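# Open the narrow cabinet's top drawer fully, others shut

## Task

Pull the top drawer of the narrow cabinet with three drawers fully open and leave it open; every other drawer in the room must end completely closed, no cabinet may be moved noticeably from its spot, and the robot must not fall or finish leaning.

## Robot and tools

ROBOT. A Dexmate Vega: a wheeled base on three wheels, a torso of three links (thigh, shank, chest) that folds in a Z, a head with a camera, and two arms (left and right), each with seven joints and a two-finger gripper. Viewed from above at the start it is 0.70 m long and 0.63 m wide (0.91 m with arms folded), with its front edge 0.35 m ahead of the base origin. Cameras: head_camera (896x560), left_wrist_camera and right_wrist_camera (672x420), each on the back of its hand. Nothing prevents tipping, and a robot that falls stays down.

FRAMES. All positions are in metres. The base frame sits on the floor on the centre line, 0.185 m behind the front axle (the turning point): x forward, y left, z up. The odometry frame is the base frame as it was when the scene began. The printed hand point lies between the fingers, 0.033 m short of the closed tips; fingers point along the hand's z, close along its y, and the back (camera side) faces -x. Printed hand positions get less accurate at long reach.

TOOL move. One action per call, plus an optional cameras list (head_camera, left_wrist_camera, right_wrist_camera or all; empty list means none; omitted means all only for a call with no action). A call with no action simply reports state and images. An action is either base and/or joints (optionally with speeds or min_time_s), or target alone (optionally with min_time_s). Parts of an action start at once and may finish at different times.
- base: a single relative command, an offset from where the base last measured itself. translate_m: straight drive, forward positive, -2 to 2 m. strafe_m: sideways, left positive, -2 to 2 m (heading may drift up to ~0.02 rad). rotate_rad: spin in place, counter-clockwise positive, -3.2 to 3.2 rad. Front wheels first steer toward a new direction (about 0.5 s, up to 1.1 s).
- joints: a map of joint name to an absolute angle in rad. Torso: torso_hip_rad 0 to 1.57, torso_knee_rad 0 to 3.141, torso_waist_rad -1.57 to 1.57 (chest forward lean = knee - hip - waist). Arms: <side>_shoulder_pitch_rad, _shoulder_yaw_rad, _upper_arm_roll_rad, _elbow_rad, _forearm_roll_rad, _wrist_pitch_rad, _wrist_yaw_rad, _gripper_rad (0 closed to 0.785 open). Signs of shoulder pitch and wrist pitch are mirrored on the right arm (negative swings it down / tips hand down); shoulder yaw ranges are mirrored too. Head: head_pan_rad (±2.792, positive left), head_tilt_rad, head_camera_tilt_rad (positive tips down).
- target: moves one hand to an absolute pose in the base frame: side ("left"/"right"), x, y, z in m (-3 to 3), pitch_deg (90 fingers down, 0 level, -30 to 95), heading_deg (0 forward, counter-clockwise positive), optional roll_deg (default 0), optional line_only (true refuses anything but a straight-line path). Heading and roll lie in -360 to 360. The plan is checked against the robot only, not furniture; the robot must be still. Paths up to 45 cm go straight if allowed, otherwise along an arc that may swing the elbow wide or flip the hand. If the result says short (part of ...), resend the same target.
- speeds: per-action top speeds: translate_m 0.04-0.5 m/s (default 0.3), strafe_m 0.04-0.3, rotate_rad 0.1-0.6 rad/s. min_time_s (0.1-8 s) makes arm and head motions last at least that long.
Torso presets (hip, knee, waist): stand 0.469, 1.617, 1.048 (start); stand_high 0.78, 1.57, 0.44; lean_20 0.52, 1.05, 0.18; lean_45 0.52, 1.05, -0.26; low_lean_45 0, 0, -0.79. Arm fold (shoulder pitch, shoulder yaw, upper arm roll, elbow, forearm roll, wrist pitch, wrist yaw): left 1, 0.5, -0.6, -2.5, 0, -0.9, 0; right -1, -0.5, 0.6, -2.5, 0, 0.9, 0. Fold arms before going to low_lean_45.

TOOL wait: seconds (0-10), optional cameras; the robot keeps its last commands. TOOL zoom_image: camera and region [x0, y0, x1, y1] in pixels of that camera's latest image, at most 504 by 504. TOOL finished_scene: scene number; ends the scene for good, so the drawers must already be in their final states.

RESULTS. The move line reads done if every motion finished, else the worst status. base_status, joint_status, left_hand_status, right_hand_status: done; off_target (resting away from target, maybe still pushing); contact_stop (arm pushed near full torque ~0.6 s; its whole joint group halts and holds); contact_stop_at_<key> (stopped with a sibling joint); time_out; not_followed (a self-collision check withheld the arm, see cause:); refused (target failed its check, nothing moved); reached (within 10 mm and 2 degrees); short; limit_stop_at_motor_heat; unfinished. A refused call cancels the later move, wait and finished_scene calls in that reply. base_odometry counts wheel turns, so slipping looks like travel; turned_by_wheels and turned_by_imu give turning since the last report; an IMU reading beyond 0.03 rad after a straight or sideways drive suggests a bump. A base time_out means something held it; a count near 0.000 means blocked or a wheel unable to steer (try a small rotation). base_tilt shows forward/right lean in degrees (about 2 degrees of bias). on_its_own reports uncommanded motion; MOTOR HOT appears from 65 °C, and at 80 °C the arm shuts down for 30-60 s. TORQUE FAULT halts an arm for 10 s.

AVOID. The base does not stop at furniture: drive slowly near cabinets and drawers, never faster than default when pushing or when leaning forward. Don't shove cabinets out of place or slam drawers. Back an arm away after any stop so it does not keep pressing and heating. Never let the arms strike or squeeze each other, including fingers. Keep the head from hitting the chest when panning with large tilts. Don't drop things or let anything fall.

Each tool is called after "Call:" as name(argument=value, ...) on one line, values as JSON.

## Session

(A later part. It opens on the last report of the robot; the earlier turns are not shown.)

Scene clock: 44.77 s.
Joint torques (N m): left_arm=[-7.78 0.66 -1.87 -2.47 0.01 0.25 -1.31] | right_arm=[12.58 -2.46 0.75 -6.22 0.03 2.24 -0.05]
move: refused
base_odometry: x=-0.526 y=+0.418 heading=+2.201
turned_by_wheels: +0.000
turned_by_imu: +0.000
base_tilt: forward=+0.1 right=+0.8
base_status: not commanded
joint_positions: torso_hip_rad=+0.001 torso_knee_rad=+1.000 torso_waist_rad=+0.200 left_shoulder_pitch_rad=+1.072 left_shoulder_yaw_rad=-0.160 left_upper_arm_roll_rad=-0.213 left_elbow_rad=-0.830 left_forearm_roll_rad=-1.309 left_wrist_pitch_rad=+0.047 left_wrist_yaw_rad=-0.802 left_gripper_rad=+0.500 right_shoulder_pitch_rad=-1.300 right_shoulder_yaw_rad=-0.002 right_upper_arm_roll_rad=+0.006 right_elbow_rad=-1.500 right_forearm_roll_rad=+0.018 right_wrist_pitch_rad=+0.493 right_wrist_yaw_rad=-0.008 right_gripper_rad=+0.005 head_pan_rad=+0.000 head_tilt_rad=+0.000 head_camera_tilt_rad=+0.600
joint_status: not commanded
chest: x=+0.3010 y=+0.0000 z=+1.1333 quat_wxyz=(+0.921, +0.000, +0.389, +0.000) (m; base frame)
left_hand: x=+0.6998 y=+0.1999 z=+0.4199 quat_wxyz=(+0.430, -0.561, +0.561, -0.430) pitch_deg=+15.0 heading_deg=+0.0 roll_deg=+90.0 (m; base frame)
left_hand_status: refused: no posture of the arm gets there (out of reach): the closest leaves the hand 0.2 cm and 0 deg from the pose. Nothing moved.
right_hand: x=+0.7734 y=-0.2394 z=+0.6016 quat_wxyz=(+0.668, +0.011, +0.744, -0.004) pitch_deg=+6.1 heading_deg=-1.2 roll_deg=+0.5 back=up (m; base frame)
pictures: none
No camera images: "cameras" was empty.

Call:
move(joints={"torso_hip_rad": 0.0, "torso_knee_rad": 0.8, "torso_waist_rad": -0.1}, cameras=[])

Call:
move(target={"side": "left", "x": 0.68, "y": 0.195, "z": 0.43, "pitch_deg": 5, "heading_deg": 0, "roll_deg": 90}, cameras=[])

Call:
move(base={"translate_m": 0.3}, cameras=["all"])

Scene clock: 47.47 s.
Joint torques (N m): left_arm=[-4.9 0.39 -2.33 -2.25 -0.12 0.18 -1.07] | right_arm=[9.53 -0.55 0.44 -7.08 0.07 2.21 -0.06]
move: done
base_odometry: x=-0.526 y=+0.418 heading=+2.201
turned_by_wheels: +0.000
turned_by_imu: +0.000
base_tilt: forward=+0.1 right=+0.7
base_status: not commanded
joint_positions: torso_hip_rad=+0.001 torso_knee_rad=+0.800 torso_waist_rad=-0.100 left_shoulder_pitch_rad=+1.072 left_shoulder_yaw_rad=-0.160 left_upper_arm_roll_rad=-0.213 left_elbow_rad=-0.830 left_forearm_roll_rad=-1.309 left_wrist_pitch_rad=+0.047 left_wrist_yaw_rad=-0.802 left_gripper_rad=+0.500 right_shoulder_pitch_rad=-1.300 right_shoulder_yaw_rad=-0.002 right_upper_arm_roll_rad=+0.006 right_elbow_rad=-1.500 right_forearm_roll_rad=+0.018 right_wrist_pitch_rad=+0.493 right_wrist_yaw_rad=-0.008 right_gripper_rad=+0.005 head_pan_rad=+0.000 head_tilt_rad=+0.000 head_camera_tilt_rad=+0.600
joint_status: all done
chest: x=+0.2590 y=+0.0000 z=+1.0685 quat_wxyz=(+0.901, +0.000, +0.435, +0.000) (m; base frame)
left_hand: x=+0.5847 y=+0.1999 z=+0.3188 quat_wxyz=(+0.402, -0.582, +0.582, -0.402) pitch_deg=+20.8 heading_deg=+0.0 roll_deg=+90.0 (m; base frame)
right_hand: x=+0.6760 y=-0.2394 z=+0.4923 quat_wxyz=(+0.630, +0.011, +0.776, -0.004) pitch_deg=+11.9 heading_deg=-1.2 roll_deg=+0.4 back=up (m; base frame)
pictures: none
No camera images: "cameras" was empty.

Scene clock: 47.77 s.
Joint torques (N m): left_arm=[-4.08 -0.5 -2.36 -2.29 -0.27 -0.01 -1.39] | right_arm=[10.54 -1.66 0.61 -7.3 0.01 2.9 -0.08]
move: refused
base_odometry: x=-0.526 y=+0.418 heading=+2.201
turned_by_wheels: +0.000
turned_by_imu: +0.000
base_tilt: forward=+0.1 right=+0.7
base_status: not commanded
joint_positions: torso_hip_rad=+0.001 torso_knee_rad=+0.800 torso_waist_rad=-0.100 left_shoulder_pitch_rad=+1.072 left_shoulder_yaw_rad=-0.160 left_upper_arm_roll_rad=-0.213 left_elbow_rad=-0.830 left_forearm_roll_rad=-1.309 left_wrist_pitch_rad=+0.047 left_wrist_yaw_rad=-0.802 left_gripper_rad=+0.500 right_shoulder_pitch_rad=-1.300 right_shoulder_yaw_rad=-0.002 right_upper_arm_roll_rad=+0.006 right_elbow_rad=-1.500 right_forearm_roll_rad=+0.018 right_wrist_pitch_rad=+0.493 right_wrist_yaw_rad=-0.008 right_gripper_rad=+0.005 head_pan_rad=+0.000 head_tilt_rad=+0.000 head_camera_tilt_rad=+0.600
joint_status: not commanded
chest: x=+0.2590 y=+0.0000 z=+1.0685 quat_wxyz=(+0.901, +0.000, +0.435, +0.000) (m; base frame)
left_hand: x=+0.5847 y=+0.1999 z=+0.3188 quat_wxyz=(+0.402, -0.582, +0.582, -0.402) pitch_deg=+20.8 heading_deg=+0.0 roll_deg=+90.0 (m; base frame)
left_hand_status: refused: the arm stands too near the robot already: the left wrist within 1.1 cm of the base (limit 2.0). Nothing moved. Move it clear with "joints".
right_hand: x=+0.6760 y=-0.2394 z=+0.4923 quat_wxyz=(+0.630, +0.011, +0.776, -0.004) pitch_deg=+11.9 heading_deg=-1.2 roll_deg=+0.4 back=up (m; base frame)
pictures: none
No camera images: "cameras" was empty.

not run: a stop came earlier in this reply.

Call:
move(joints={"left_shoulder_pitch_rad": 0.85}, cameras=[])

Call:
move(target={"side": "left", "x": 0.7, "y": 0.195, "z": 0.43, "pitch_deg": 5, "heading_deg": 0, "roll_deg": 90}, cameras=[])

Call:
move(base={"translate_m": 0.3}, cameras=["all"])

Scene clock: 50.23 s.
Joint torques (N m): left_arm=[-12.29 1.09 -2.39 -3.39 -0.12 0.06 -1.12] | right_arm=[9.89 -0.2 0.18 -6.61 0.04 1.95 0]
move: done
base_odometry: x=-0.526 y=+0.418 heading=+2.201
turned_by_wheels: +0.000
turned_by_imu: +0.000
base_tilt: forward=+0.1 right=+0.7
base_status: not commanded
joint_positions: torso_hip_rad=+0.001 torso_knee_rad=+0.800 torso_waist_rad=-0.100 left_shoulder_pitch_rad=+0.854 left_shoulder_yaw_rad=-0.160 left_upper_arm_roll_rad=-0.213 left_elbow_rad=-0.830 left_forearm_roll_rad=-1.309 left_wrist_pitch_rad=+0.047 left_wrist_yaw_rad=-0.802 left_gripper_rad=+0.500 right_shoulder_pitch_rad=-1.300 right_shoulder_yaw_rad=-0.002 right_upper_arm_roll_rad=+0.006 right_elbow_rad=-1.500 right_forearm_roll_rad=+0.018 right_wrist_pitch_rad=+0.493 right_wrist_yaw_rad=-0.008 right_gripper_rad=+0.005 head_pan_rad=+0.000 head_tilt_rad=+0.000 head_camera_tilt_rad=+0.600
joint_status: all done
chest: x=+0.2590 y=+0.0000 z=+1.0685 quat_wxyz=(+0.901, +0.000, +0.435, +0.000) (m; base frame)
left_hand: x=+0.7389 y=+0.1999 z=+0.4068 quat_wxyz=(+0.463, -0.535, +0.535, -0.463) pitch_deg=+8.3 heading_deg=+0.0 roll_deg=+90.0 (m; base frame)
right_hand: x=+0.6760 y=-0.2394 z=+0.4923 quat_wxyz=(+0.630, +0.011, +0.776, -0.004) pitch_deg=+11.9 heading_deg=-1.2 roll_deg=+0.4 back=up (m; base frame)
pictures: none
No camera images: "cameras" was empty.

Scene clock: 52.17 s.
Joint torques (N m): left_arm=[0.05 -4.93 3.57 -3.75 0.28 -0.11 -1.19] | right_arm=[10.29 -0.19 0.74 -5.87 -0.04 2.51 0.05]
move: done
base_odometry: x=-0.526 y=+0.418 heading=+2.201
turned_by_wheels: +0.000
turned_by_imu: +0.000
base_tilt: forward=+0.1 right=+0.8
base_status: not commanded
joint_positions: torso_hip_rad=+0.001 torso_knee_rad=+0.800 torso_waist_rad=-0.100 left_shoulder_pitch_rad=+0.988 left_shoulder_yaw_rad=-0.183 left_upper_arm_roll_rad=-0.197 left_elbow_rad=-0.976 left_forearm_roll_rad=-1.309 left_wrist_pitch_rad=+0.057 left_wrist_yaw_rad=-0.848 left_gripper_rad=+0.500 right_shoulder_pitch_rad=-1.300 right_shoulder_yaw_rad=-0.002 right_upper_arm_roll_rad=+0.006 right_elbow_rad=-1.500 right_forearm_roll_rad=+0.018 right_wrist_pitch_rad=+0.493 right_wrist_yaw_rad=-0.008 right_gripper_rad=+0.005 head_pan_rad=+0.000 head_tilt_rad=+0.000 head_camera_tilt_rad=+0.600
joint_status: not commanded
chest: x=+0.2590 y=+0.0000 z=+1.0685 quat_wxyz=(+0.901, +0.000, +0.435, +0.000) (m; base frame)
left_hand: x=+0.7011 y=+0.1953 z=+0.4292 quat_wxyz=(+0.477, -0.522, +0.522, -0.477) pitch_deg=+5.1 heading_deg=+0.0 roll_deg=-90.0 (m; base frame)
left_hand_status: reached (straight line, planned for 0.8 s): 1 mm and 0.1 deg off.
right_hand: x=+0.6760 y=-0.2394 z=+0.4923 quat_wxyz=(+0.630, +0.011, +0.776, -0.004) pitch_deg=+11.9 heading_deg=-1.2 roll_deg=+0.4 back=up (m; base frame)
pictures: none
No camera images: "cameras" was empty.

Scene clock: 54.70 s.
Joint torques (N m): left_arm=[-0.18 -4.79 3.01 -4.06 0.27 -0.75 -1.24] | right_arm=[8.63 -1.92 0.58 -5.74 0.12 2.39 0.07]
move: done
base_odometry: x=-0.703 y=+0.661 heading=+2.201
turned_by_wheels: +0.000
turned_by_imu: -0.001
base_tilt: forward=+0.1 right=+0.8
base_status: done
joint_positions: torso_hip_rad=+0.001 torso_knee_rad=+0.800 torso_waist_rad=-0.100 left_shoulder_pitch_rad=+0.992 left_shoulder_yaw_rad=-0.184 left_upper_arm_roll_rad=-0.196 left_elbow_rad=-0.980 left_forearm_roll_rad=-1.309 left_wrist_pitch_rad=+0.057 left_wrist_yaw_rad=-0.849 left_gripper_rad=+0.500 right_shoulder_pitch_rad=-1.300 right_shoulder_yaw_rad=-0.002 right_upper_arm_roll_rad=+0.006 right_elbow_rad=-1.500 right_forearm_roll_rad=+0.018 right_wrist_pitch_rad=+0.493 right_wrist_yaw_rad=-0.008 right_gripper_rad=+0.005 head_pan_rad=+0.000 head_tilt_rad=+0.000 head_camera_tilt_rad=+0.600
joint_status: not commanded
chest: x=+0.2590 y=+0.0000 z=+1.0685 quat_wxyz=(+0.901, +0.000, +0.435, +0.000) (m; base frame)
left_hand: x=+0.7000 y=+0.1952 z=+0.4299 quat_wxyz=(+0.478, -0.521, +0.521, -0.478) pitch_deg=+5.0 heading_deg=+0.0 roll_deg=-90.0 (m; base frame)
right_hand: x=+0.6760 y=-0.2394 z=+0.4923 quat_wxyz=(+0.630, +0.011, +0.776, -0.004) pitch_deg=+11.9 heading_deg=-1.2 roll_deg=+0.4 back=up (m; base frame)
pictures: head_camera, left_wrist_camera, right_wrist_camera

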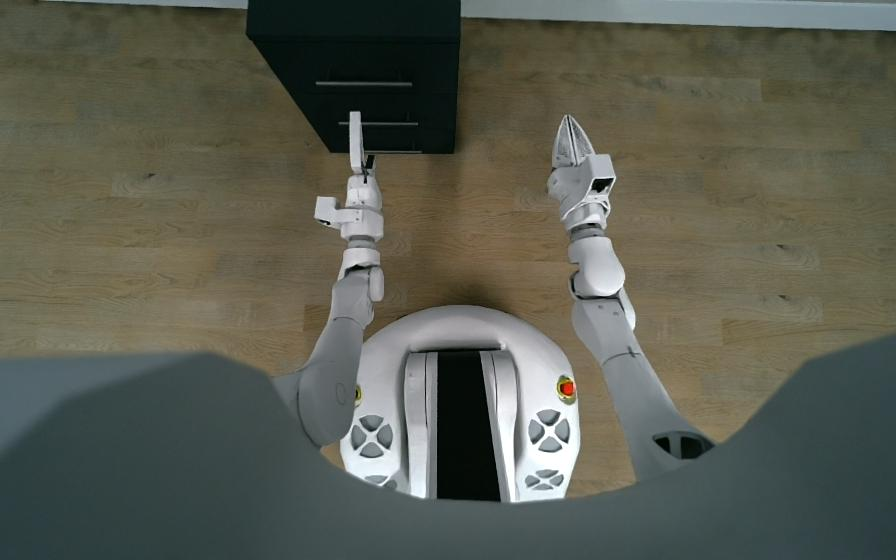

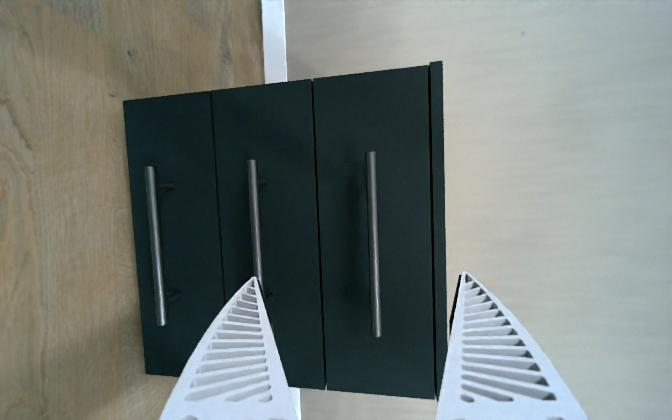

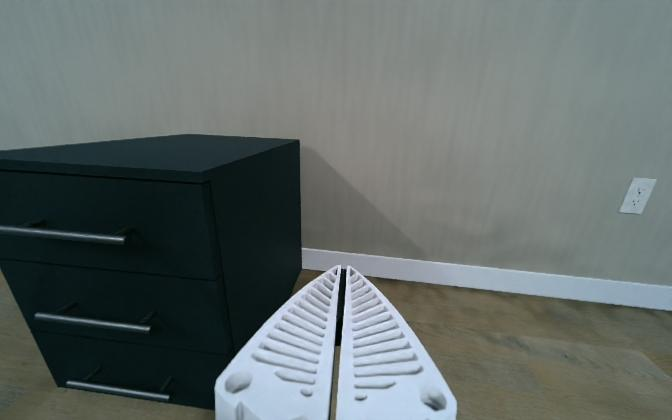

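Call:
move(target={"side": "left", "x": 0.7, "y": 0.175, "z": 0.434, "pitch_deg": 5, "heading_deg": 0, "roll_deg": 90}, cameras=[])

Call:
move(base={"translate_m": 0.1}, speeds={"translate_m": 0.1}, cameras=["all"])

Scene clock: 56.27 s.
Joint torques (N m): left_arm=[1.6 -3.55 3.43 -4.1 0.34 -0.51 -1.07] | right_arm=[9.32 -1.41 0.68 -6.66 0.14 2.67 -0.13]
move: done
base_odometry: x=-0.703 y=+0.661 heading=+2.201
turned_by_wheels: +0.000
turned_by_imu: +0.000
base_tilt: forward=+0.1 right=+0.8
base_status: not commanded
joint_positions: torso_hip_rad=+0.001 torso_knee_rad=+0.800 torso_waist_rad=-0.100 left_shoulder_pitch_rad=+1.003 left_shoulder_yaw_rad=-0.216 left_upper_arm_roll_rad=-0.178 left_elbow_rad=-0.998 left_forearm_roll_rad=-1.294 left_wrist_pitch_rad=+0.029 left_wrist_yaw_rad=-0.840 left_gripper_rad=+0.500 right_shoulder_pitch_rad=-1.300 right_shoulder_yaw_rad=-0.002 right_upper_arm_roll_rad=+0.006 right_elbow_rad=-1.500 right_forearm_roll_rad=+0.018 right_wrist_pitch_rad=+0.493 right_wrist_yaw_rad=-0.008 right_gripper_rad=+0.005 head_pan_rad=+0.000 head_tilt_rad=+0.000 head_camera_tilt_rad=+0.600
joint_status: not commanded
chest: x=+0.2590 y=+0.0000 z=+1.0685 quat_wxyz=(+0.901, +0.000, +0.435, +0.000) (m; base frame)
left_hand: x=+0.7000 y=+0.1773 z=+0.4335 quat_wxyz=(+0.478, -0.521, +0.521, -0.478) pitch_deg=+5.0 heading_deg=+0.0 roll_deg=-90.0 (m; base frame)
left_hand_status: reached (straight line, planned for 0.4 s): 2 mm and 0.0 deg off.
right_hand: x=+0.6760 y=-0.2394 z=+0.4923 quat_wxyz=(+0.630, +0.011, +0.776, -0.004) pitch_deg=+11.9 heading_deg=-1.2 roll_deg=+0.4 back=up (m; base frame)
pictures: none
No camera images: "cameras" was empty.

Scene clock: 58.13 s.
Joint torques (N m): left_arm=[1.4 -5.8 3.17 -4.81 0.26 0.13 -0.68] | right_arm=[8.37 -0.46 0.38 -5.88 0.09 3.45 -0.04]
move: done
base_odometry: x=-0.762 y=+0.741 heading=+2.200
turned_by_wheels: +0.000
turned_by_imu: +0.000
base_tilt: forward=+0.1 right=+0.8
base_status: done
joint_positions: torso_hip_rad=+0.001 torso_knee_rad=+0.800 torso_waist_rad=-0.100 left_shoulder_pitch_rad=+1.004 left_shoulder_yaw_rad=-0.219 left_upper_arm_roll_rad=-0.176 left_elbow_rad=-1.000 left_forearm_roll_rad=-1.292 left_wrist_pitch_rad=+0.026 left_wrist_yaw_rad=-0.839 left_gripper_rad=+0.500 right_shoulder_pitch_rad=-1.300 right_shoulder_yaw_rad=-0.002 right_upper_arm_roll_rad=+0.006 right_elbow_rad=-1.500 right_forearm_roll_rad=+0.018 right_wrist_pitch_rad=+0.493 right_wrist_yaw_rad=-0.008 right_gripper_rad=+0.005 head_pan_rad=+0.000 head_tilt_rad=+0.000 head_camera_tilt_rad=+0.600
joint_status: not commanded
chest: x=+0.2590 y=+0.0000 z=+1.0685 quat_wxyz=(+0.901, +0.000, +0.435, +0.000) (m; base frame)
left_hand: x=+0.7000 y=+0.1752 z=+0.4339 quat_wxyz=(+0.478, -0.521, +0.521, -0.478) pitch_deg=+5.0 heading_deg=+0.0 roll_deg=-90.0 (m; base frame)
right_hand: x=+0.6760 y=-0.2394 z=+0.4923 quat_wxyz=(+0.630, +0.011, +0.776, -0.004) pitch_deg=+11.9 heading_deg=-1.2 roll_deg=+0.4 back=up (m; base frame)
pictures: head_camera, left_wrist_camera, right_wrist_camera

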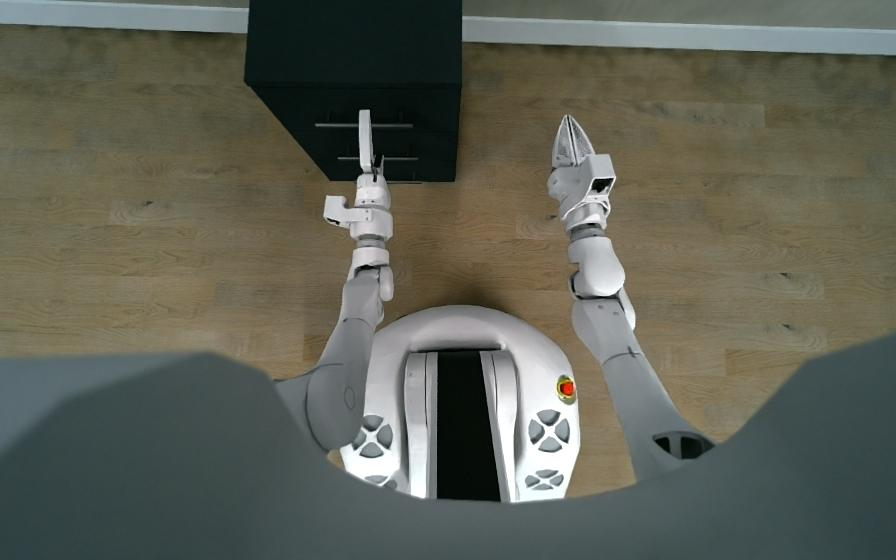

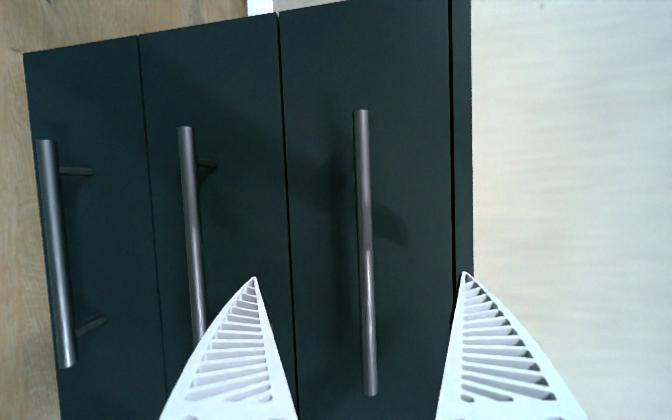

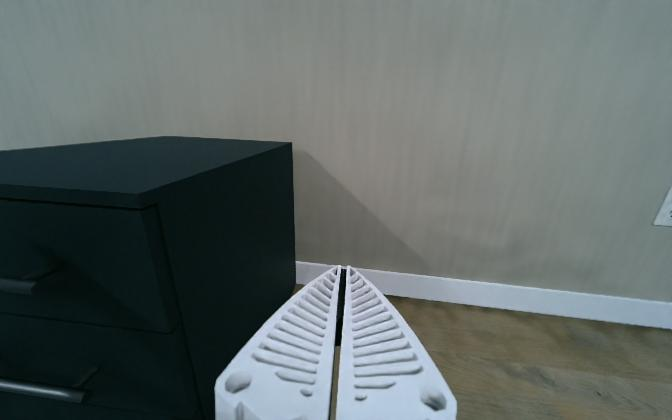

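Call:
move(base={"translate_m": 0.045}, speeds={"translate_m": 0.08}, cameras=["all"])

Scene clock: 59.80 s.
Joint torques (N m): left_arm=[-10.77 -4.34 4.06 -7.72 0.24 0.34 -1.08] | right_arm=[8.54 -1.31 0.2 -6.03 0.17 2.28 -0.14]
move: done
base_odometry: x=-0.788 y=+0.778 heading=+2.200
turned_by_wheels: +0.000
turned_by_imu: +0.000
base_tilt: forward=+0.1 right=+0.7
base_status: done
joint_positions: torso_hip_rad=+0.001 torso_knee_rad=+0.800 torso_waist_rad=-0.100 left_shoulder_pitch_rad=+1.005 left_shoulder_yaw_rad=-0.220 left_upper_arm_roll_rad=-0.176 left_elbow_rad=-1.000 left_forearm_roll_rad=-1.292 left_wrist_pitch_rad=+0.026 left_wrist_yaw_rad=-0.839 left_gripper_rad=+0.500 right_shoulder_pitch_rad=-1.300 right_shoulder_yaw_rad=-0.002 right_upper_arm_roll_rad=+0.006 right_elbow_rad=-1.500 right_forearm_roll_rad=+0.018 right_wrist_pitch_rad=+0.493 right_wrist_yaw_rad=-0.008 right_gripper_rad=+0.005 head_pan_rad=+0.000 head_tilt_rad=+0.000 head_camera_tilt_rad=+0.600
joint_status: not commanded
chest: x=+0.2591 y=+0.0000 z=+1.0684 quat_wxyz=(+0.901, +0.000, +0.435, +0.000) (m; base frame)
left_hand: x=+0.6996 y=+0.1752 z=+0.4336 quat_wxyz=(+0.478, -0.522, +0.522, -0.477) pitch_deg=+5.0 heading_deg=+0.0 roll_deg=-90.0 (m; base frame)
right_hand: x=+0.6760 y=-0.2394 z=+0.4922 quat_wxyz=(+0.630, +0.011, +0.776, -0.004) pitch_deg=+11.9 heading_deg=-1.2 roll_deg=+0.4 back=up (m; base frame)
pictures: head_camera, left_wrist_camera, right_wrist_camera

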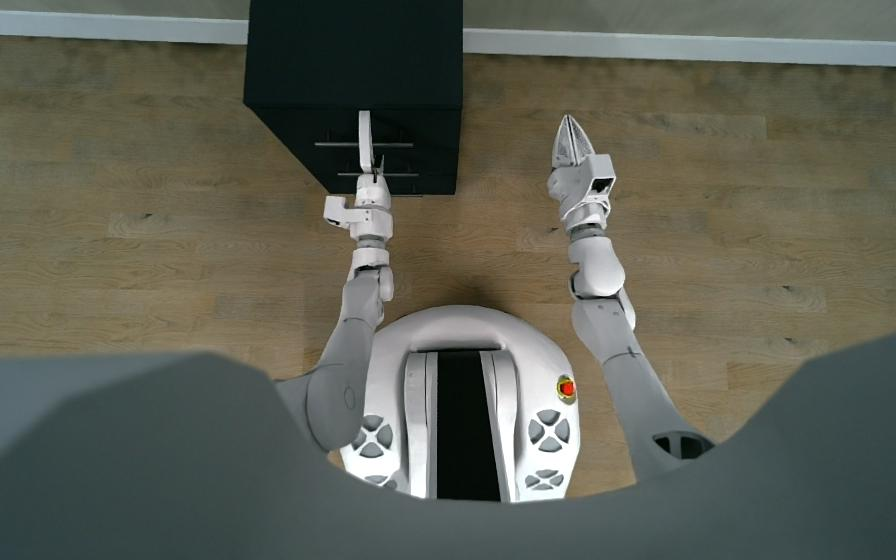

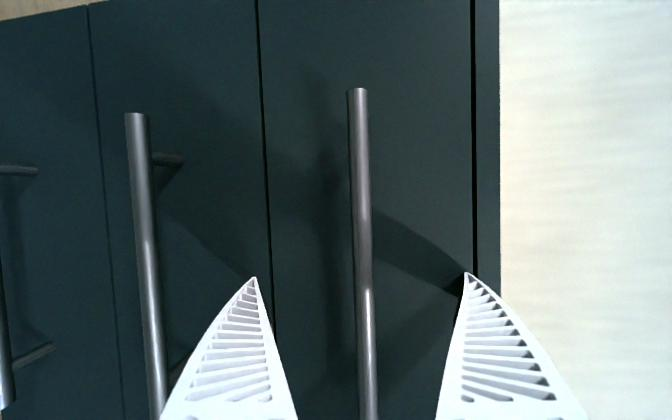

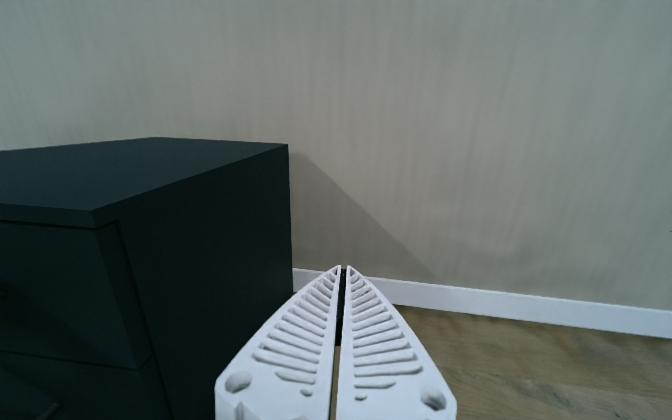

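Call:
move(base={"translate_m": -0.01}, speeds={"translate_m": 0.08}, cameras=[])

Call:
move(joints={"left_gripper_rad": 0.0}, cameras=["all"])

Scene clock: 60.87 s.
Joint torques (N m): left_arm=[-9.66 -5.69 3.58 -4.21 0.35 0.2 -0.89] | right_arm=[9.95 -1.64 0.35 -5.68 0.16 1.56 -0.15]
move: done
base_odometry: x=-0.782 y=+0.770 heading=+2.200
turned_by_wheels: +0.000
turned_by_imu: +0.000
base_tilt: forward=+0.0 right=+0.8
base_status: done
joint_positions: torso_hip_rad=+0.001 torso_knee_rad=+0.800 torso_waist_rad=-0.100 left_shoulder_pitch_rad=+1.005 left_shoulder_yaw_rad=-0.220 left_upper_arm_roll_rad=-0.176 left_elbow_rad=-1.000 left_forearm_roll_rad=-1.292 left_wrist_pitch_rad=+0.026 left_wrist_yaw_rad=-0.839 left_gripper_rad=+0.500 right_shoulder_pitch_rad=-1.300 right_shoulder_yaw_rad=-0.002 right_upper_arm_roll_rad=+0.006 right_elbow_rad=-1.500 right_forearm_roll_rad=+0.018 right_wrist_pitch_rad=+0.493 right_wrist_yaw_rad=-0.008 right_gripper_rad=+0.005 head_pan_rad=+0.000 head_tilt_rad=+0.000 head_camera_tilt_rad=+0.600
joint_status: not commanded
chest: x=+0.2590 y=+0.0000 z=+1.0685 quat_wxyz=(+0.901, +0.000, +0.435, +0.000) (m; base frame)
left_hand: x=+0.6998 y=+0.1752 z=+0.4338 quat_wxyz=(+0.478, -0.521, +0.521, -0.478) pitch_deg=+5.0 heading_deg=+0.0 roll_deg=-90.0 (m; base frame)
right_hand: x=+0.6760 y=-0.2394 z=+0.4923 quat_wxyz=(+0.630, +0.011, +0.776, -0.004) pitch_deg=+11.9 heading_deg=-1.2 roll_deg=+0.4 back=up (m; base frame)
pictures: none
No camera images: "cameras" was empty.

Scene clock: 61.97 s.
Joint torques (N m): left_arm=[-3.71 -4.19 2.71 -1.04 0.22 -0.15 -0.09] | right_arm=[9.36 -1.06 0.53 -6.19 0.08 2.95 -0.05]
move: done
base_odometry: x=-0.782 y=+0.770 heading=+2.200
turned_by_wheels: +0.000
turned_by_imu: +0.000
base_tilt: forward=+0.1 right=+0.7
base_status: not commanded
joint_positions: torso_hip_rad=+0.001 torso_knee_rad=+0.800 torso_waist_rad=-0.100 left_shoulder_pitch_rad=+1.005 left_shoulder_yaw_rad=-0.220 left_upper_arm_roll_rad=-0.176 left_elbow_rad=-1.001 left_forearm_roll_rad=-1.292 left_wrist_pitch_rad=+0.026 left_wrist_yaw_rad=-0.840 left_gripper_rad=+0.000 right_shoulder_pitch_rad=-1.300 right_shoulder_yaw_rad=-0.002 right_upper_arm_roll_rad=+0.006 right_elbow_rad=-1.500 right_forearm_roll_rad=+0.018 right_wrist_pitch_rad=+0.493 right_wrist_yaw_rad=-0.008 right_gripper_rad=+0.005 head_pan_rad=+0.000 head_tilt_rad=+0.000 head_camera_tilt_rad=+0.600
joint_status: all done
chest: x=+0.2590 y=+0.0000 z=+1.0685 quat_wxyz=(+0.901, +0.000, +0.435, +0.000) (m; base frame)
left_hand: x=+0.7000 y=+0.1752 z=+0.4342 quat_wxyz=(+0.478, -0.521, +0.521, -0.478) pitch_deg=+5.0 heading_deg=+0.0 roll_deg=-90.0 (m; base frame)
right_hand: x=+0.6760 y=-0.2394 z=+0.4923 quat_wxyz=(+0.630, +0.011, +0.776, -0.004) pitch_deg=+11.8 heading_deg=-1.2 roll_deg=+0.4 back=up (m; base frame)
pictures: head_camera, left_wrist_camera, right_wrist_camera

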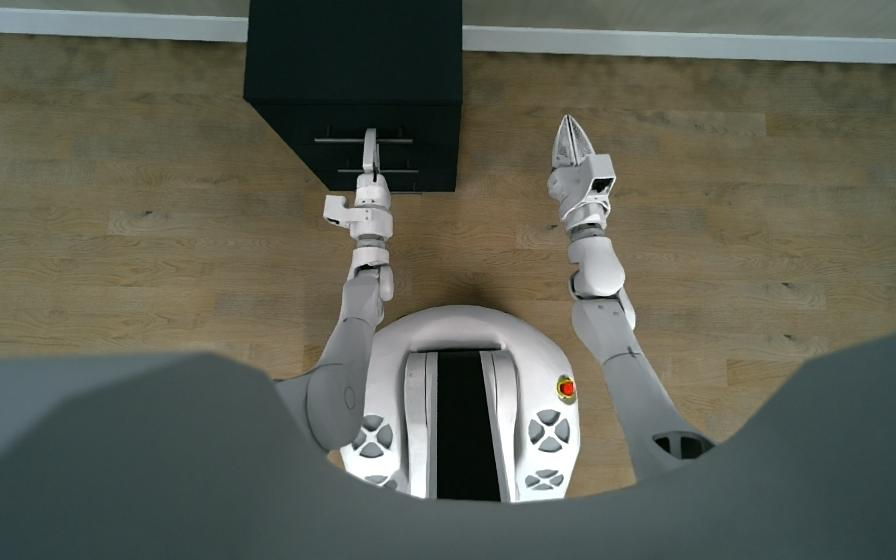

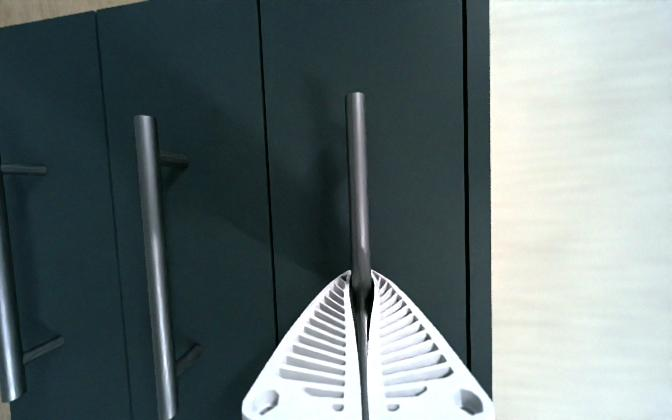

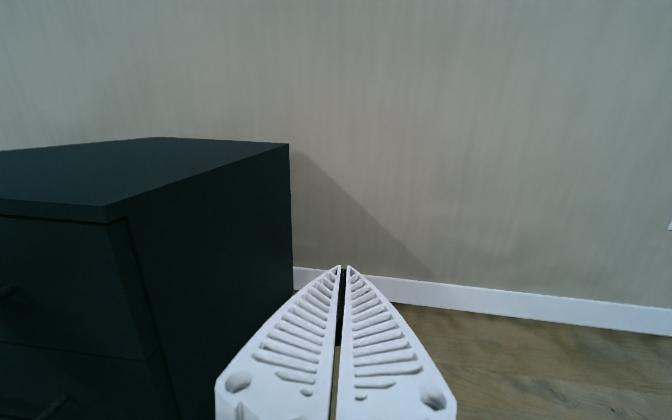

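Call:
move(base={"translate_m": -0.12}, speeds={"translate_m": 0.1}, cameras=["all"])

Scene clock: 64.17 s.
Joint torques (N m): left_arm=[1.23 -3.64 1.95 -2.21 1.12 0.51 0.07] | right_arm=[8.79 -1.67 0.71 -6.55 0.15 2.93 -0.04]
move: done
base_odometry: x=-0.712 y=+0.673 heading=+2.200
turned_by_wheels: +0.001
turned_by_imu: +0.002
base_tilt: forward=+0.1 right=+0.7
base_status: done
joint_positions: torso_hip_rad=+0.001 torso_knee_rad=+0.800 torso_waist_rad=-0.100 left_shoulder_pitch_rad=+1.004 left_shoulder_yaw_rad=-0.220 left_upper_arm_roll_rad=-0.176 left_elbow_rad=-1.001 left_forearm_roll_rad=-1.292 left_wrist_pitch_rad=+0.026 left_wrist_yaw_rad=-0.840 left_gripper_rad=+0.000 right_shoulder_pitch_rad=-1.300 right_shoulder_yaw_rad=-0.002 right_upper_arm_roll_rad=+0.006 right_elbow_rad=-1.500 right_forearm_roll_rad=+0.018 right_wrist_pitch_rad=+0.493 right_wrist_yaw_rad=-0.008 right_gripper_rad=+0.005 head_pan_rad=+0.000 head_tilt_rad=+0.000 head_camera_tilt_rad=+0.600
joint_status: not commanded
chest: x=+0.2589 y=+0.0000 z=+1.0685 quat_wxyz=(+0.901, +0.000, +0.435, +0.000) (m; base frame)
left_hand: x=+0.7001 y=+0.1753 z=+0.4343 quat_wxyz=(+0.478, -0.521, +0.521, -0.478) pitch_deg=+5.0 heading_deg=+0.0 roll_deg=-90.0 (m; base frame)
right_hand: x=+0.6760 y=-0.2394 z=+0.4924 quat_wxyz=(+0.630, +0.011, +0.776, -0.004) pitch_deg=+11.8 heading_deg=-1.2 roll_deg=+0.4 back=up (m; base frame)
pictures: head_camera, left_wrist_camera, right_wrist_camera

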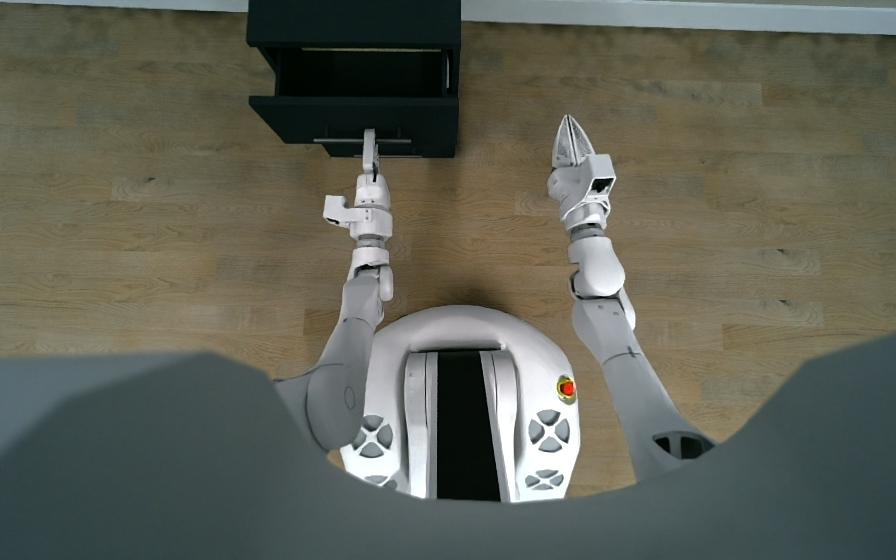

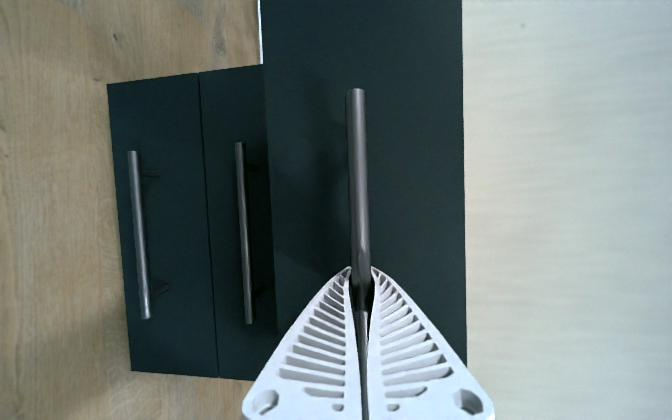

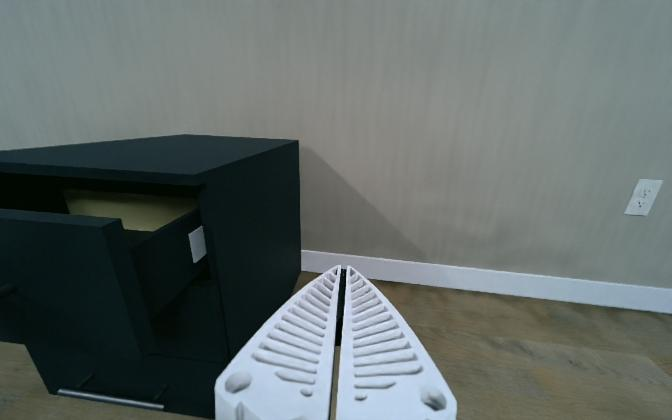

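Call:
move(base={"translate_m": -0.2}, speeds={"translate_m": 0.1}, cameras=["all"])

Scene clock: 67.40 s.
Joint torques (N m): left_arm=[1.47 -5.54 3.71 -0.47 2.62 2.1 0.11] | right_arm=[8.63 -0.62 0.13 -5.43 0.07 2.95 -0.22]
move: done
base_odometry: x=-0.594 y=+0.511 heading=+2.200
turned_by_wheels: +0.000
turned_by_imu: -0.001
base_tilt: forward=+0.1 right=+0.7
base_status: done
joint_positions: torso_hip_rad=+0.001 torso_knee_rad=+0.800 torso_waist_rad=-0.100 left_shoulder_pitch_rad=+1.004 left_shoulder_yaw_rad=-0.220 left_upper_arm_roll_rad=-0.176 left_elbow_rad=-1.001 left_forearm_roll_rad=-1.292 left_wrist_pitch_rad=+0.025 left_wrist_yaw_rad=-0.840 left_gripper_rad=+0.000 right_shoulder_pitch_rad=-1.300 right_shoulder_yaw_rad=-0.002 right_upper_arm_roll_rad=+0.006 right_elbow_rad=-1.500 right_forearm_roll_rad=+0.018 right_wrist_pitch_rad=+0.493 right_wrist_yaw_rad=-0.008 right_gripper_rad=+0.005 head_pan_rad=+0.000 head_tilt_rad=+0.000 head_camera_tilt_rad=+0.600
joint_status: not commanded
chest: x=+0.2590 y=+0.0000 z=+1.0685 quat_wxyz=(+0.901, +0.000, +0.435, +0.000) (m; base frame)
left_hand: x=+0.7001 y=+0.1755 z=+0.4343 quat_wxyz=(+0.478, -0.521, +0.521, -0.478) pitch_deg=+5.0 heading_deg=+0.1 roll_deg=-90.0 (m; base frame)
right_hand: x=+0.6760 y=-0.2394 z=+0.4924 quat_wxyz=(+0.630, +0.011, +0.776, -0.004) pitch_deg=+11.8 heading_deg=-1.2 roll_deg=+0.4 back=up (m; base frame)
pictures: head_camera, left_wrist_camera, right_wrist_camera

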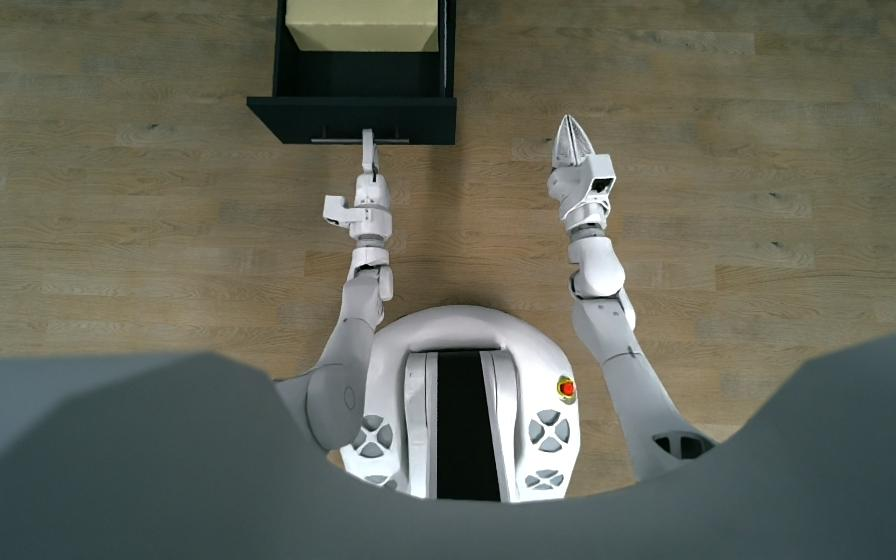

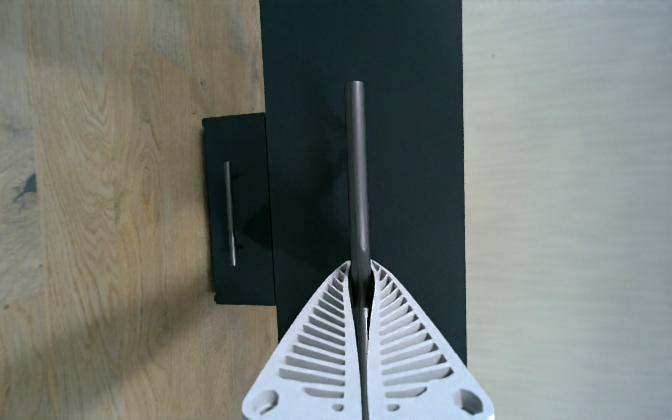

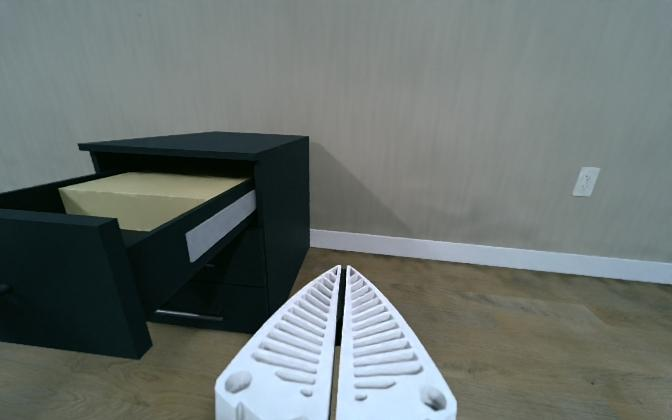

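Call:
move(base={"translate_m": -0.08}, speeds={"translate_m": 0.08}, cameras=["left_wrist_camera", "right_wrist_camera"])

Call:
move(base={"translate_m": -0.05}, speeds={"translate_m": 0.06}, cameras=["left_wrist_camera", "right_wrist_camera"])

Scene clock: 69.50 s.
Joint torques (N m): left_arm=[1.12 -3.72 3.52 -0.85 0.59 0.64 0.53] | right_arm=[8.27 -0.63 1.03 -6.23 0.14 2.74 -0.05]
move: done
base_odometry: x=-0.547 y=+0.446 heading=+2.199
turned_by_wheels: -0.001
turned_by_imu: -0.001
base_tilt: forward=+0.1 right=+0.7
base_status: done
joint_positions: torso_hip_rad=+0.001 torso_knee_rad=+0.800 torso_waist_rad=-0.100 left_shoulder_pitch_rad=+1.004 left_shoulder_yaw_rad=-0.220 left_upper_arm_roll_rad=-0.176 left_elbow_rad=-1.001 left_forearm_roll_rad=-1.292 left_wrist_pitch_rad=+0.026 left_wrist_yaw_rad=-0.840 left_gripper_rad=+0.000 right_shoulder_pitch_rad=-1.300 right_shoulder_yaw_rad=-0.002 right_upper_arm_roll_rad=+0.006 right_elbow_rad=-1.500 right_forearm_roll_rad=+0.018 right_wrist_pitch_rad=+0.493 right_wrist_yaw_rad=-0.008 right_gripper_rad=+0.005 head_pan_rad=+0.000 head_tilt_rad=+0.000 head_camera_tilt_rad=+0.600
joint_status: not commanded
chest: x=+0.2589 y=+0.0000 z=+1.0685 quat_wxyz=(+0.901, +0.000, +0.435, +0.000) (m; base frame)
left_hand: x=+0.7002 y=+0.1753 z=+0.4345 quat_wxyz=(+0.478, -0.521, +0.521, -0.478) pitch_deg=+4.9 heading_deg=+0.0 roll_deg=-90.0 (m; base frame)
right_hand: x=+0.6760 y=-0.2394 z=+0.4924 quat_wxyz=(+0.630, +0.011, +0.776, -0.004) pitch_deg=+11.8 heading_deg=-1.2 roll_deg=+0.4 back=up (m; base frame)
pictures: left_wrist_camera, right_wrist_camera

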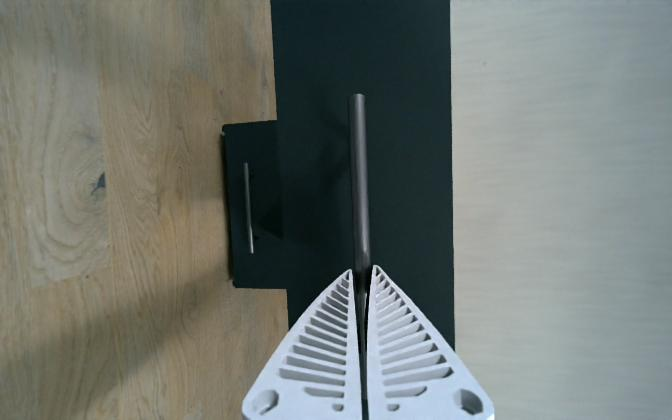

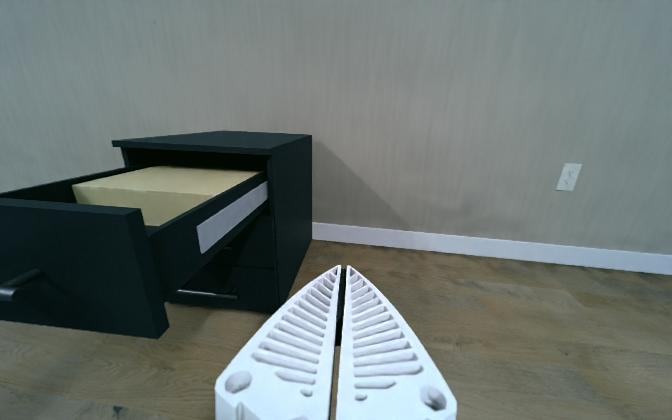

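Scene clock: 70.93 s.
Joint torques (N m): left_arm=[0.32 -6.77 3.34 -2.52 0.36 0.16 -0.8] | right_arm=[9.92 -0.65 0.18 -5.97 0.24 2.31 0.05]
move: done
base_odometry: x=-0.517 y=+0.406 heading=+2.199
turned_by_wheels: -0.001
turned_by_imu: -0.001
base_tilt: forward=+0.0 right=+0.7
base_status: done
joint_positions: torso_hip_rad=+0.001 torso_knee_rad=+0.800 torso_waist_rad=-0.100 left_shoulder_pitch_rad=+1.004 left_shoulder_yaw_rad=-0.220 left_upper_arm_roll_rad=-0.176 left_elbow_rad=-1.000 left_forearm_roll_rad=-1.292 left_wrist_pitch_rad=+0.026 left_wrist_yaw_rad=-0.839 left_gripper_rad=+0.000 right_shoulder_pitch_rad=-1.300 right_shoulder_yaw_rad=-0.002 right_upper_arm_roll_rad=+0.006 right_elbow_rad=-1.500 right_forearm_roll_rad=+0.018 right_wrist_pitch_rad=+0.493 right_wrist_yaw_rad=-0.008 right_gripper_rad=+0.005 head_pan_rad=+0.000 head_tilt_rad=+0.000 head_camera_tilt_rad=+0.600
joint_status: not commanded
chest: x=+0.2590 y=+0.0000 z=+1.0685 quat_wxyz=(+0.901, +0.000, +0.435, +0.000) (m; base frame)
left_hand: x=+0.7000 y=+0.1752 z=+0.4340 quat_wxyz=(+0.478, -0.521, +0.521, -0.478) pitch_deg=+5.0 heading_deg=+0.0 roll_deg=-90.0 (m; base frame)
right_hand: x=+0.6760 y=-0.2394 z=+0.4923 quat_wxyz=(+0.630, +0.011, +0.776, -0.004) pitch_deg=+11.8 heading_deg=-1.2 roll_deg=+0.4 back=up (m; base frame)
pictures: left_wrist_camera, right_wrist_camera

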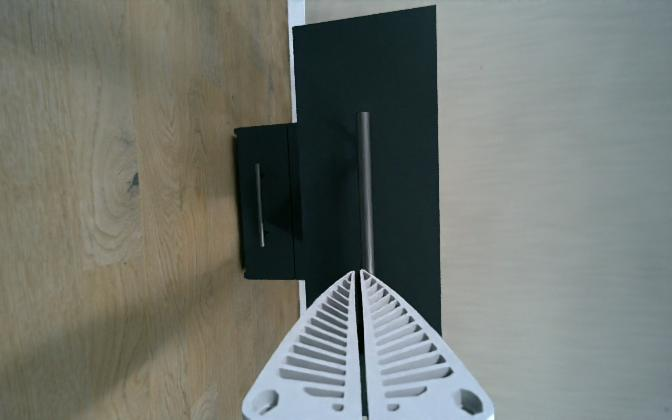

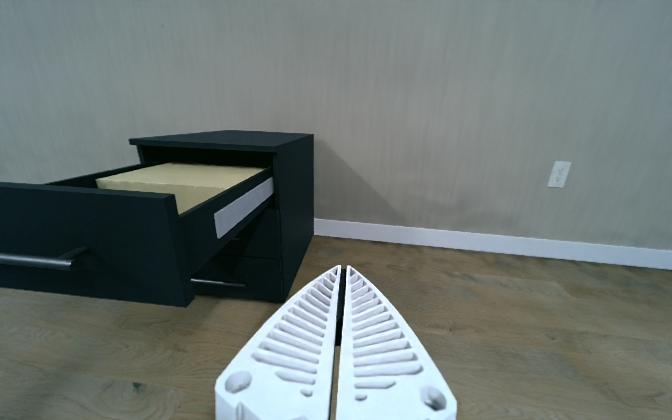

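Call:
move(joints={"left_gripper_rad": 0.4}, cameras=["all"])

Scene clock: 72.33 s.
Joint torques (N m): left_arm=[-0.32 -4.25 2.31 -3.92 0.29 0.03 -0.53] | right_arm=[9.15 -0.13 0.98 -5.18 0.07 2.61 -0.14]
move: done
base_odometry: x=-0.517 y=+0.406 heading=+2.199
turned_by_wheels: +0.000
turned_by_imu: +0.000
base_tilt: forward=+0.1 right=+0.7
base_status: not commanded
joint_positions: torso_hip_rad=+0.001 torso_knee_rad=+0.800 torso_waist_rad=-0.100 left_shoulder_pitch_rad=+1.004 left_shoulder_yaw_rad=-0.220 left_upper_arm_roll_rad=-0.176 left_elbow_rad=-1.000 left_forearm_roll_rad=-1.292 left_wrist_pitch_rad=+0.026 left_wrist_yaw_rad=-0.839 left_gripper_rad=+0.400 right_shoulder_pitch_rad=-1.300 right_shoulder_yaw_rad=-0.002 right_upper_arm_roll_rad=+0.006 right_elbow_rad=-1.500 right_forearm_roll_rad=+0.018 right_wrist_pitch_rad=+0.493 right_wrist_yaw_rad=-0.008 right_gripper_rad=+0.005 head_pan_rad=+0.000 head_tilt_rad=+0.000 head_camera_tilt_rad=+0.600
joint_status: all done
chest: x=+0.2590 y=+0.0000 z=+1.0685 quat_wxyz=(+0.901, +0.000, +0.435, +0.000) (m; base frame)
left_hand: x=+0.7000 y=+0.1752 z=+0.4340 quat_wxyz=(+0.478, -0.521, +0.521, -0.478) pitch_deg=+5.0 heading_deg=+0.0 roll_deg=-90.0 (m; base frame)
right_hand: x=+0.6760 y=-0.2394 z=+0.4923 quat_wxyz=(+0.630, +0.011, +0.776, -0.004) pitch_deg=+11.8 heading_deg=-1.2 roll_deg=+0.4 back=up (m; base frame)
pictures: head_camera, left_wrist_camera, right_wrist_camera

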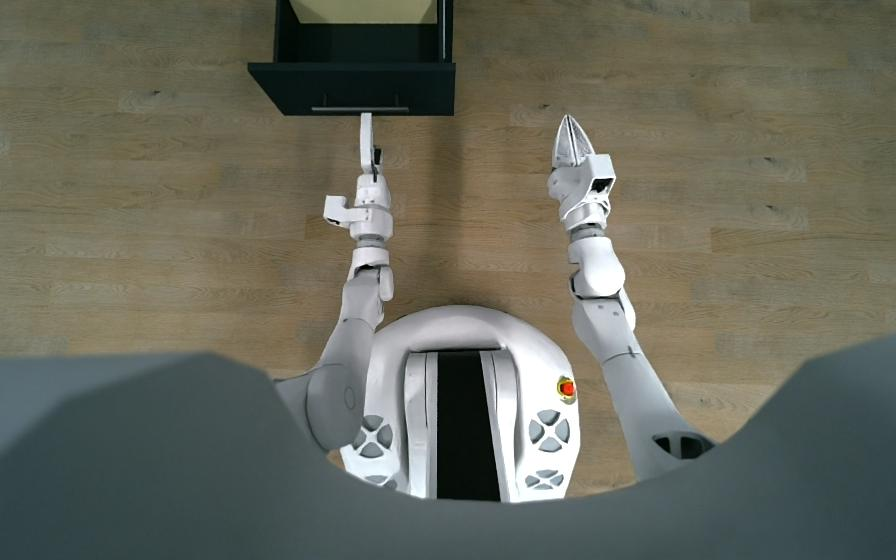

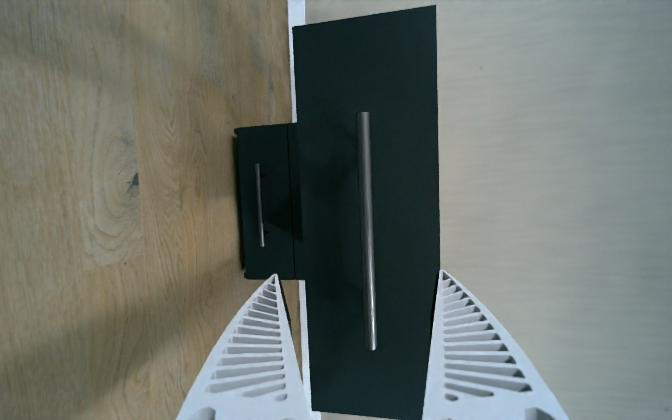

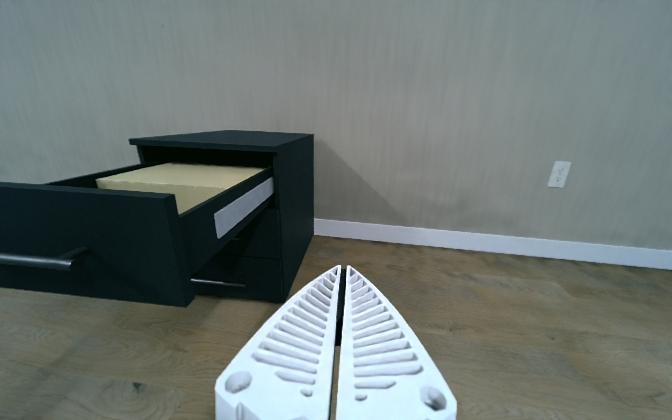

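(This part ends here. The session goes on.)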